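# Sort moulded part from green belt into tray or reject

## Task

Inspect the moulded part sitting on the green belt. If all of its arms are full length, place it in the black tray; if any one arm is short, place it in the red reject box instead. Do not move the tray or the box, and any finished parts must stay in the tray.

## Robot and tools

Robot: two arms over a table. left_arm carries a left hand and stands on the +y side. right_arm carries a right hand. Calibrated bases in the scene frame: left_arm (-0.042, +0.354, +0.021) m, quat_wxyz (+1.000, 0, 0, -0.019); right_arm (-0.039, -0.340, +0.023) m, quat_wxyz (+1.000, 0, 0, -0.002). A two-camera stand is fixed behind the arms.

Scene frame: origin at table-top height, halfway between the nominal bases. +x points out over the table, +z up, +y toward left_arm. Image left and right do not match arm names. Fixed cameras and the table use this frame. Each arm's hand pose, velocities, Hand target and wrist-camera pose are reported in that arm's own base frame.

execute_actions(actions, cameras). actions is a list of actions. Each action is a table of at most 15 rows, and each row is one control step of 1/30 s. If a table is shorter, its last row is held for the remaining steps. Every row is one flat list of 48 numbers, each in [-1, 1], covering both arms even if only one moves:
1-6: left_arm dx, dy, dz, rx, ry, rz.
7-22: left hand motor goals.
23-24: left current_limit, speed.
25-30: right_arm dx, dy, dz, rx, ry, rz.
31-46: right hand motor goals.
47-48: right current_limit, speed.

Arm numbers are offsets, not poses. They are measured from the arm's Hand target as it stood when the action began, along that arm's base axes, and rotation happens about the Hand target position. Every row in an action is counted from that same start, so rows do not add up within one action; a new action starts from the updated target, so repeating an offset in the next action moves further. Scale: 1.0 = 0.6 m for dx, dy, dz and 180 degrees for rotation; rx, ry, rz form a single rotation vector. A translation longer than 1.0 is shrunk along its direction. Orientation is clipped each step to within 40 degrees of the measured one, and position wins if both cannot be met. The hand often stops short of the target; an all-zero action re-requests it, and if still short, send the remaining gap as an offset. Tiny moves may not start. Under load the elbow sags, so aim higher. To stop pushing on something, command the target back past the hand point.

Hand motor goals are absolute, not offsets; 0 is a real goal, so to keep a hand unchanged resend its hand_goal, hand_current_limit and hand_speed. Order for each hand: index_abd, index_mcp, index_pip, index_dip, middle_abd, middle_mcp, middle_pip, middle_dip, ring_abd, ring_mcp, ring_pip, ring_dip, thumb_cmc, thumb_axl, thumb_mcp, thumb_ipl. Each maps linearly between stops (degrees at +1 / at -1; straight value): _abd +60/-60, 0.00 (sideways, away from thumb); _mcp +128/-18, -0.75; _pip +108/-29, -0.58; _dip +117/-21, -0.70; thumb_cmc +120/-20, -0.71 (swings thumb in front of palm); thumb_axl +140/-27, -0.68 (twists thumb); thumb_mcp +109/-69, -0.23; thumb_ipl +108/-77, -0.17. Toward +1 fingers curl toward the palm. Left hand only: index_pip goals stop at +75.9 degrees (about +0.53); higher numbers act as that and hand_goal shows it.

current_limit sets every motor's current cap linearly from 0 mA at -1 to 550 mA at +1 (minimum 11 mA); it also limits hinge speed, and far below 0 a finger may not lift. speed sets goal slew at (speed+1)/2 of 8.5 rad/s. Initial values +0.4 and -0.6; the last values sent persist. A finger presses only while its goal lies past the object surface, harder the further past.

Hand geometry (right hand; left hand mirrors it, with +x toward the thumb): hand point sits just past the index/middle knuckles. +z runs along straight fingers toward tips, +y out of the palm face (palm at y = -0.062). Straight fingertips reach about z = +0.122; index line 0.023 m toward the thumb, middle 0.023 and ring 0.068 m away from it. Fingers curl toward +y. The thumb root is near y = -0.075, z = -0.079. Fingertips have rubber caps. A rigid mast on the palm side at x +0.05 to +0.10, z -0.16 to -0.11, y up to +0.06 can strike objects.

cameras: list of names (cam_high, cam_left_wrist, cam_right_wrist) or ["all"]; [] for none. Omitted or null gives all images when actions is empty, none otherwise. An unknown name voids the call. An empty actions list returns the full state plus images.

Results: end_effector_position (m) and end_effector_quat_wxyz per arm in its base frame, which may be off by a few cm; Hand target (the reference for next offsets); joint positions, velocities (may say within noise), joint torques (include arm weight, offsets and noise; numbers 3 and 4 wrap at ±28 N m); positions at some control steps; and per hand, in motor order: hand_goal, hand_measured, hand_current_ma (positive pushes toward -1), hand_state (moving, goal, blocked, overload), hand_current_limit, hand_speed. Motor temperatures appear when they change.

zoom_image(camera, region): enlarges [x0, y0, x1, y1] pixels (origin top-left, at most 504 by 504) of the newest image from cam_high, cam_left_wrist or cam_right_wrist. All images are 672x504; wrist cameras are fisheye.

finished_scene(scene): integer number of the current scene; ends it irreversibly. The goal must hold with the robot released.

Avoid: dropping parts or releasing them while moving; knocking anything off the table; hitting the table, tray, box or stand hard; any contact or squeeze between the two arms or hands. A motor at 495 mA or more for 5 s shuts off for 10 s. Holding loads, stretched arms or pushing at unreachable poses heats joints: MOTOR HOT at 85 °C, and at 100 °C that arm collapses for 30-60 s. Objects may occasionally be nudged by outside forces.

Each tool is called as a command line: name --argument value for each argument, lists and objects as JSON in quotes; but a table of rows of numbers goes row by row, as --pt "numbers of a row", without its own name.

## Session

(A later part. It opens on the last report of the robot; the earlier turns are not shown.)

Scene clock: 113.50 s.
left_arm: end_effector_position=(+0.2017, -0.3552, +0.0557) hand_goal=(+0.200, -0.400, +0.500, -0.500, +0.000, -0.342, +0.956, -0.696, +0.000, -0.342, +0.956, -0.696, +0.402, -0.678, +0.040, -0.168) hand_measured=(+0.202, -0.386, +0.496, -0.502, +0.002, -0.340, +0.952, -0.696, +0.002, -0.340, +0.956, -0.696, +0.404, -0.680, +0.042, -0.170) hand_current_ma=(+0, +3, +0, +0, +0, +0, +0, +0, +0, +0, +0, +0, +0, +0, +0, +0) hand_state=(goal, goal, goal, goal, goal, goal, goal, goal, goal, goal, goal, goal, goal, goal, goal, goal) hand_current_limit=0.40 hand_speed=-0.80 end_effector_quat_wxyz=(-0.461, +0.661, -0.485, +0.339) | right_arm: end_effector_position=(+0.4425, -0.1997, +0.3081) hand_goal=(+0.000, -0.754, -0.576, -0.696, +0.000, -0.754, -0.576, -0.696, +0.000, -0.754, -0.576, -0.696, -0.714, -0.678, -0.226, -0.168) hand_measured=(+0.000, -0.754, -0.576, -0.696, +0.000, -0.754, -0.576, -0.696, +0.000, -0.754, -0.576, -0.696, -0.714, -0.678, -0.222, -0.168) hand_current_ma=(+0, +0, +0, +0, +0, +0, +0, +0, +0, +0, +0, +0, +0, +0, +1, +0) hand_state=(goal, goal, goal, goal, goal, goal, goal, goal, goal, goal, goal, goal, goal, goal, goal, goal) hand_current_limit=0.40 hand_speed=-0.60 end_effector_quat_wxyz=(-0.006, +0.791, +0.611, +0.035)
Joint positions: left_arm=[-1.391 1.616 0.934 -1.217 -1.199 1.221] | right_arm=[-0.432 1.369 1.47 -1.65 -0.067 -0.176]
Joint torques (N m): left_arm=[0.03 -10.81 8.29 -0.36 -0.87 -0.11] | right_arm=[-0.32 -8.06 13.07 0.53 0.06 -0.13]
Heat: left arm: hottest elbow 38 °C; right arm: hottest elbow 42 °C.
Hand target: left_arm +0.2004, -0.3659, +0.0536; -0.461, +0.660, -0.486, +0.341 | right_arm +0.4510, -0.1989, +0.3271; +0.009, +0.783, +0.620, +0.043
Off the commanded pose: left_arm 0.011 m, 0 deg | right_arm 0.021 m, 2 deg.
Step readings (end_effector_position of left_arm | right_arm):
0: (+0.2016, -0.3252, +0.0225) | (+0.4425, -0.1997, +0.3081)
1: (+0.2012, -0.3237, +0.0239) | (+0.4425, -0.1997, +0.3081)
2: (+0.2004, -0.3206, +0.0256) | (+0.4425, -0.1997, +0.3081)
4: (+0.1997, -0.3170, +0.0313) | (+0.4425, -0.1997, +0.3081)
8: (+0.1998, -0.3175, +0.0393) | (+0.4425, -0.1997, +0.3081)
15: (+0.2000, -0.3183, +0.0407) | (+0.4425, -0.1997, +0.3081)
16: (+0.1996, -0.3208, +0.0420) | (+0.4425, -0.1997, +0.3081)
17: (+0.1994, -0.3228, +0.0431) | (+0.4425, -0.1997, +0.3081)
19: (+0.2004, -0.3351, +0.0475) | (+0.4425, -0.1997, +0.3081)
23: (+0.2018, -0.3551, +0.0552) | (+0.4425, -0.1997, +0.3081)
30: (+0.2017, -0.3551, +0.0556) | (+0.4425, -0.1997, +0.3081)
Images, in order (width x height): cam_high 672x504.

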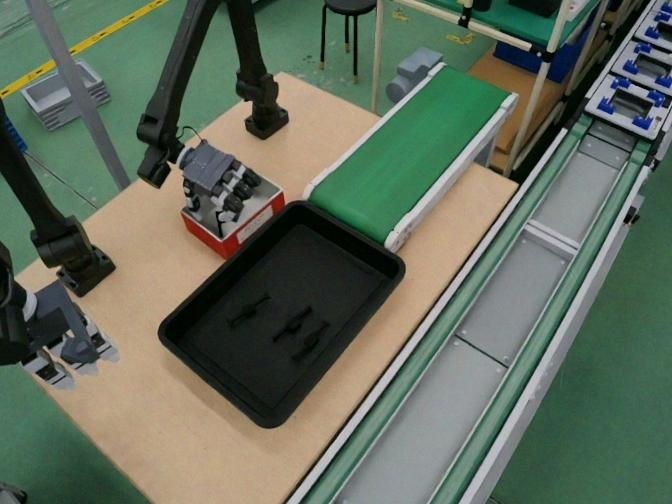

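execute_actions --actions '[[[0,-0.037,0,0,0,0, 0.2,-0.4,0.5,-0.5, 0,-0.342,0.956,-0.696, 0,-0.342,0.956,-0.696, 0.403,-0.678,0.04,-0.168, 0.4,-0.8, 0,0,0,0,0,0, 0,-0.754,-0.576,-0.696, 0,-0.754,-0.576,-0.696, 0,-0.754,-0.576,-0.696, -0.714,-0.678,-0.226,-0.168, 0.4,-0.6]]]' --cameras '["cam_high"]'

zoom_image --camera "cam_high" --region '[160, 130, 290, 260]'

Scene clock: 115.33 s.
left_arm: end_effector_position=(+0.2022, -0.3727, +0.0522) hand_goal=(+0.200, -0.400, +0.500, -0.500, +0.000, -0.342, +0.956, -0.696, +0.000, -0.342, +0.956, -0.696, +0.402, -0.678, +0.040, -0.168) hand_measured=(+0.202, -0.388, +0.496, -0.502, +0.002, -0.340, +0.952, -0.696, +0.002, -0.340, +0.956, -0.696, +0.404, -0.680, +0.042, -0.170) hand_current_ma=(+0, +3, +0, +0, +0, +0, +0, +0, +0, +0, +0, +0, +0, +0, +0, +0) hand_state=(goal, goal, goal, goal, goal, goal, goal, goal, goal, goal, goal, goal, goal, goal, goal, goal) hand_current_limit=0.40 hand_speed=-0.80 end_effector_quat_wxyz=(-0.466, +0.658, -0.487, +0.335) | right_arm: end_effector_position=(+0.4425, -0.1997, +0.3081) hand_goal=(+0.000, -0.754, -0.576, -0.696, +0.000, -0.754, -0.576, -0.696, +0.000, -0.754, -0.576, -0.696, -0.714, -0.678, -0.226, -0.168) hand_measured=(+0.000, -0.754, -0.576, -0.696, +0.000, -0.754, -0.576, -0.696, +0.000, -0.754, -0.576, -0.696, -0.714, -0.678, -0.222, -0.168) hand_current_ma=(+0, +0, +0, +0, +0, +0, +0, +0, +0, +0, +0, +0, +0, +0, +1, +0) hand_state=(goal, goal, goal, goal, goal, goal, goal, goal, goal, goal, goal, goal, goal, goal, goal, goal) hand_current_limit=0.40 hand_speed=-0.60 end_effector_quat_wxyz=(-0.006, +0.791, +0.611, +0.035)
Joint positions: left_arm=[-1.399 1.672 0.994 -1.255 -1.197 1.197] | right_arm=[-0.432 1.369 1.47 -1.65 -0.067 -0.176]
Joint torques (N m): left_arm=[0.5 -11.81 8.85 -0.39 -0.79 -0.15] | right_arm=[-0.32 -8 13.04 0.53 0.07 -0.12]
Heat: left arm: hottest elbow 38 °C; right arm: hottest elbow 42 °C.
Hand target: left_arm +0.2004, -0.3882, +0.0535; -0.461, +0.660, -0.486, +0.341 | right_arm +0.4510, -0.1989, +0.3271; +0.009, +0.783, +0.620, +0.043
Off the commanded pose: left_arm 0.016 m, 1 deg | right_arm 0.021 m, 2 deg.
Step readings (end_effector_position of left_arm | right_arm):
0: (+0.2017, -0.3552, +0.0557) | (+0.4425, -0.1997, +0.3081)
1: (+0.2015, -0.3565, +0.0558) | (+0.4425, -0.1997, +0.3081)
2: (+0.2015, -0.3582, +0.0558) | (+0.4425, -0.1997, +0.3081)
4: (+0.2022, -0.3652, +0.0547) | (+0.4425, -0.1997, +0.3081)
8: (+0.2025, -0.3737, +0.0523) | (+0.4425, -0.1997, +0.3081)
15: (+0.2021, -0.3727, +0.0521) | (+0.4425, -0.1997, +0.3081)
Images, in order (width x height): cam_high 672x504.

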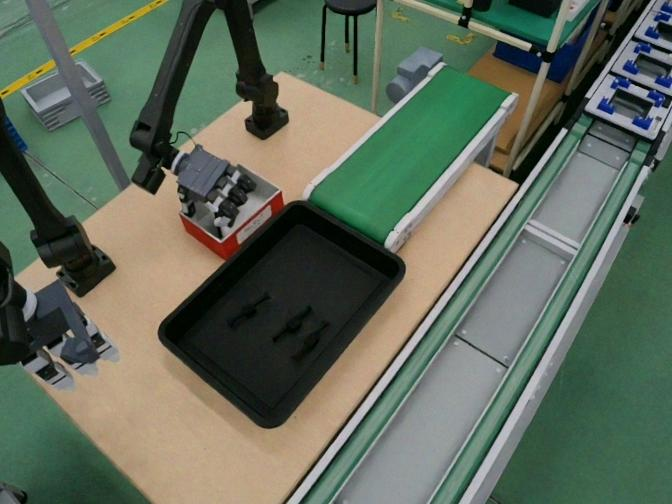

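Scaled by 3.877.

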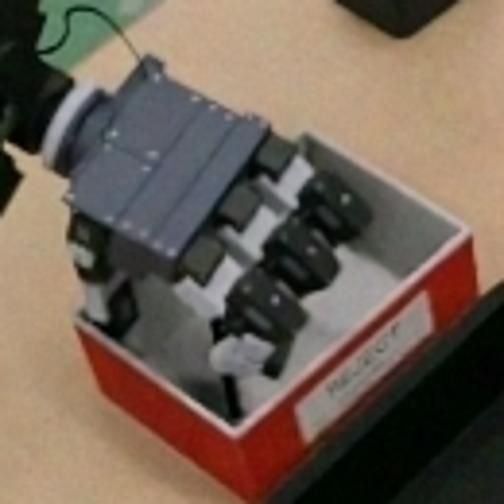

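execute_actions --actions '[[[0,-0.026,0,0,0,0, 0.2,-0.4,0.5,-0.5, 0,-0.342,0.956,-0.696, 0,-0.342,0.956,-0.696, 0.403,-0.678,0.04,-0.168, 0.4,-0.8, 0,0,0,0,0,0, 0,-0.754,-0.576,-0.696, 0,-0.754,-0.576,-0.696, 0,-0.754,-0.576,-0.696, -0.714,-0.678,-0.226,-0.168, 0.4,-0.6]]]' --cameras '["cam_high"]'

zoom_image --camera "cam_high" --region '[160, 130, 290, 260]'

Scene clock: 116.80 s.
left_arm: end_effector_position=(+0.2026, -0.3880, +0.0537) hand_goal=(+0.200, -0.400, +0.500, -0.500, +0.000, -0.342, +0.956, -0.696, +0.000, -0.342, +0.956, -0.696, +0.402, -0.678, +0.040, -0.168) hand_measured=(+0.202, -0.388, +0.496, -0.502, +0.002, -0.340, +0.952, -0.696, +0.002, -0.340, +0.956, -0.696, +0.406, -0.678, +0.042, -0.170) hand_current_ma=(+0, +3, +0, +0, +0, +0, +0, +0, +0, +0, +0, +0, +0, +0, +0, +0) hand_state=(goal, goal, goal, goal, goal, goal, goal, goal, goal, goal, goal, goal, goal, goal, goal, goal) hand_current_limit=0.40 hand_speed=-0.80 end_effector_quat_wxyz=(-0.465, +0.659, -0.486, +0.336) | right_arm: end_effector_position=(+0.4425, -0.1997, +0.3081) hand_goal=(+0.000, -0.754, -0.576, -0.696, +0.000, -0.754, -0.576, -0.696, +0.000, -0.754, -0.576, -0.696, -0.714, -0.678, -0.226, -0.168) hand_measured=(+0.000, -0.754, -0.576, -0.696, +0.000, -0.754, -0.576, -0.696, +0.000, -0.754, -0.576, -0.696, -0.714, -0.678, -0.222, -0.168) hand_current_ma=(+0, +0, +0, +0, +0, +0, +0, +0, +0, +0, +0, +0, +0, +0, +1, +0) hand_state=(goal, goal, goal, goal, goal, goal, goal, goal, goal, goal, goal, goal, goal, goal, goal, goal) hand_current_limit=0.40 hand_speed=-0.60 end_effector_quat_wxyz=(-0.006, +0.791, +0.611, +0.035)
Joint positions: left_arm=[-1.404 1.704 1.042 -1.282 -1.195 1.182] | right_arm=[-0.432 1.369 1.47 -1.65 -0.067 -0.176]
Joint torques (N m): left_arm=[0.21 -12.45 8.99 -0.42 -0.77 -0.13] | right_arm=[-0.32 -8.06 13.05 0.54 0.06 -0.13]
Heat: left arm: hottest elbow 38 °C; right arm: hottest elbow 42 °C.
Hand target: left_arm +0.2003, -0.4038, +0.0536; -0.461, +0.660, -0.486, +0.341 | right_arm +0.4510, -0.1989, +0.3271; +0.009, +0.783, +0.620, +0.043
Off the commanded pose: left_arm 0.016 m, 1 deg | right_arm 0.021 m, 2 deg.
Step readings (end_effector_position of left_arm | right_arm):
0: (+0.2022, -0.3728, +0.0522) | (+0.4425, -0.1997, +0.3081)
1: (+0.2019, -0.3739, +0.0526) | (+0.4425, -0.1997, +0.3081)
2: (+0.2016, -0.3753, +0.0529) | (+0.4425, -0.1997, +0.3081)
4: (+0.2023, -0.3809, +0.0533) | (+0.4425, -0.1997, +0.3081)
8: (+0.2029, -0.3884, +0.0535) | (+0.4425, -0.1997, +0.3081)
15: (+0.2026, -0.3880, +0.0537) | (+0.4425, -0.1997, +0.3081)
Images, in order (width x height): cam_high 672x504.

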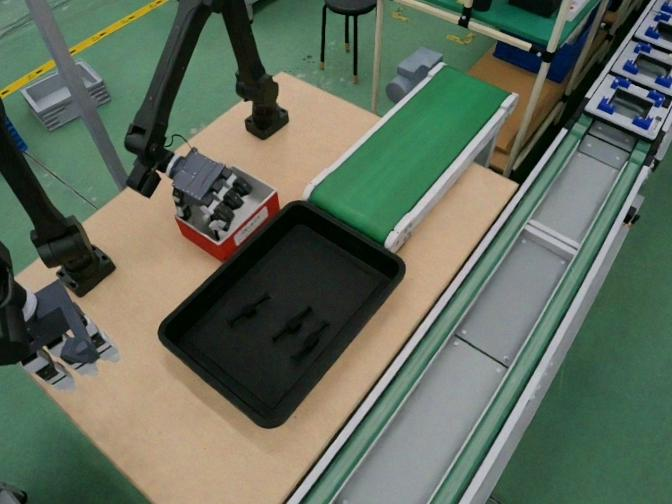

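Scaled by 3.877.

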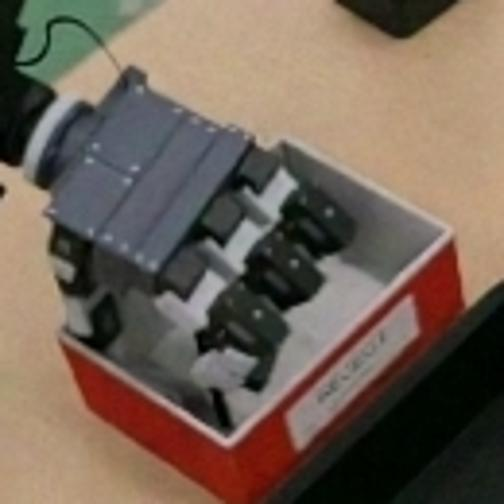

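execute_actions --actions '[[[0.003,0.015,0.05,0,0,0, 0.2,-0.4,0.5,-0.5, 0,-0.342,0.956,-0.696, 0,-0.342,0.956,-0.696, 0.403,-0.678,0.04,-0.168, 0.4,-0.8, 0,0,0,0,0,0, 0,-0.754,-0.576,-0.696, 0,-0.754,-0.576,-0.696, 0,-0.754,-0.576,-0.696, -0.714,-0.678,-0.226,-0.168, 0.4,-0.6]],[[0,0,0.12,0,0,0, 0.2,-0.4,0.5,-0.5, 0,-0.342,0.956,-0.696, 0,-0.342,0.956,-0.696, 0.403,-0.678,0.04,-0.168, 0.4,-0.8, 0,0,0,0,0,0, 0,-0.754,-0.576,-0.696, 0,-0.754,-0.576,-0.696, 0,-0.754,-0.576,-0.696, -0.714,-0.678,-0.226,-0.168, 0.4,-0.6]]]' --cameras '["cam_high"]'

zoom_image --camera "cam_high" --region '[160, 130, 290, 260]'

Scene clock: 118.73 s.
left_arm: end_effector_position=(+0.2025, -0.3872, +0.1555) hand_goal=(+0.200, -0.400, +0.500, -0.500, +0.000, -0.342, +0.956, -0.696, +0.000, -0.342, +0.956, -0.696, +0.402, -0.678, +0.040, -0.168) hand_measured=(+0.202, -0.388, +0.496, -0.502, +0.002, -0.338, +0.952, -0.696, +0.002, -0.338, +0.956, -0.696, +0.404, -0.678, +0.042, -0.170) hand_current_ma=(+0, +2, +0, +0, +0, +0, +0, +0, +0, +0, +0, +0, +0, +0, +0, +0) hand_state=(goal, goal, goal, goal, goal, goal, goal, goal, goal, goal, goal, goal, goal, goal, goal, goal) hand_current_limit=0.40 hand_speed=-0.80 end_effector_quat_wxyz=(-0.461, +0.660, -0.486, +0.340) | right_arm: end_effector_position=(+0.4425, -0.1997, +0.3081) hand_goal=(+0.000, -0.754, -0.576, -0.696, +0.000, -0.754, -0.576, -0.696, +0.000, -0.754, -0.576, -0.696, -0.714, -0.678, -0.226, -0.168) hand_measured=(+0.000, -0.754, -0.576, -0.696, +0.000, -0.754, -0.576, -0.696, +0.000, -0.754, -0.576, -0.696, -0.714, -0.678, -0.222, -0.168) hand_current_ma=(+0, +0, +0, +0, +0, +0, +0, +0, +0, +0, +0, +0, +0, +0, +1, +0) hand_state=(goal, goal, goal, goal, goal, goal, goal, goal, goal, goal, goal, goal, goal, goal, goal, goal) hand_current_limit=0.40 hand_speed=-0.60 end_effector_quat_wxyz=(-0.006, +0.791, +0.611, +0.035)
Joint positions: left_arm=[-1.404 1.553 1.161 -1.528 -1.197 1.197] | right_arm=[-0.432 1.369 1.47 -1.65 -0.067 -0.176]
Joint torques (N m): left_arm=[0.79 -12.04 9.1 -0.29 -0.8 -0.12] | right_arm=[-0.32 -8.06 13.05 0.54 0.06 -0.13]
Heat: left arm: hottest elbow 38 °C; right arm: hottest elbow 42 °C.
Hand target: left_arm +0.2021, -0.3949, +0.1556; -0.461, +0.660, -0.486, +0.341 | right_arm +0.4510, -0.1989, +0.3271; +0.009, +0.783, +0.620, +0.043
Off the commanded pose: left_arm 0.008 m, 0 deg | right_arm 0.021 m, 2 deg.
Step readings (end_effector_position of left_arm | right_arm):
0: (+0.2026, -0.3880, +0.0537) | (+0.4425, -0.1997, +0.3081)
1: (+0.2024, -0.3867, +0.0545) | (+0.4425, -0.1997, +0.3081)
2: (+0.2020, -0.3841, +0.0557) | (+0.4425, -0.1997, +0.3081)
4: (+0.2014, -0.3806, +0.0596) | (+0.4425, -0.1997, +0.3081)
8: (+0.2011, -0.3791, +0.0663) | (+0.4425, -0.1997, +0.3081)
15: (+0.2011, -0.3789, +0.0672) | (+0.4425, -0.1997, +0.3081)
16: (+0.2008, -0.3781, +0.0724) | (+0.4425, -0.1997, +0.3081)
17: (+0.1997, -0.3727, +0.0780) | (+0.4425, -0.1997, +0.3081)
19: (+0.1992, -0.3702, +0.0978) | (+0.4425, -0.1997, +0.3081)
23: (+0.2015, -0.3818, +0.1423) | (+0.4425, -0.1997, +0.3081)
30: (+0.2025, -0.3873, +0.1554) | (+0.4425, -0.1997, +0.3081)
Images, in order (width x height): cam_high 672x504.

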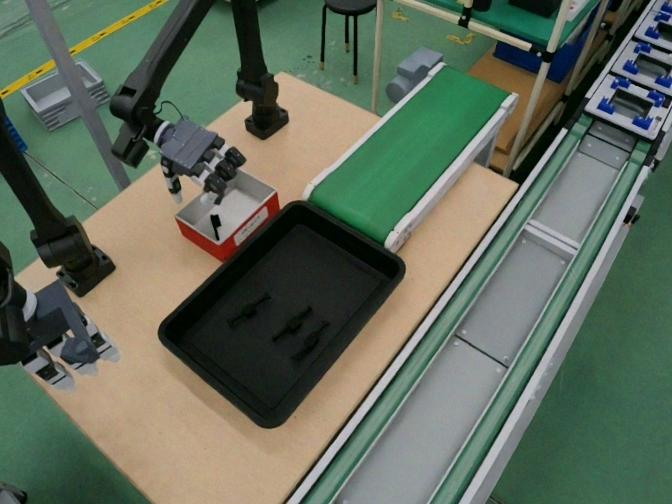

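Scaled by 3.877.

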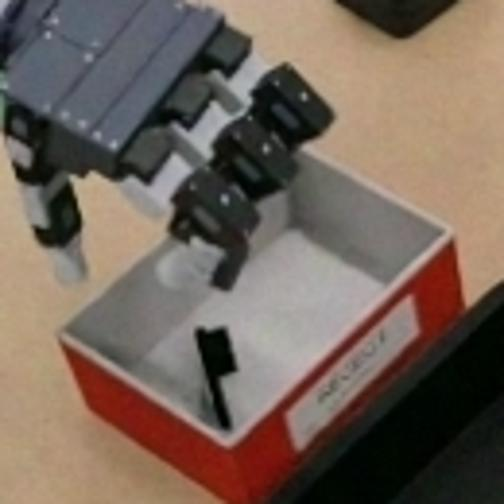

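finished_scene --scene 3

The scene is finished: the task was done.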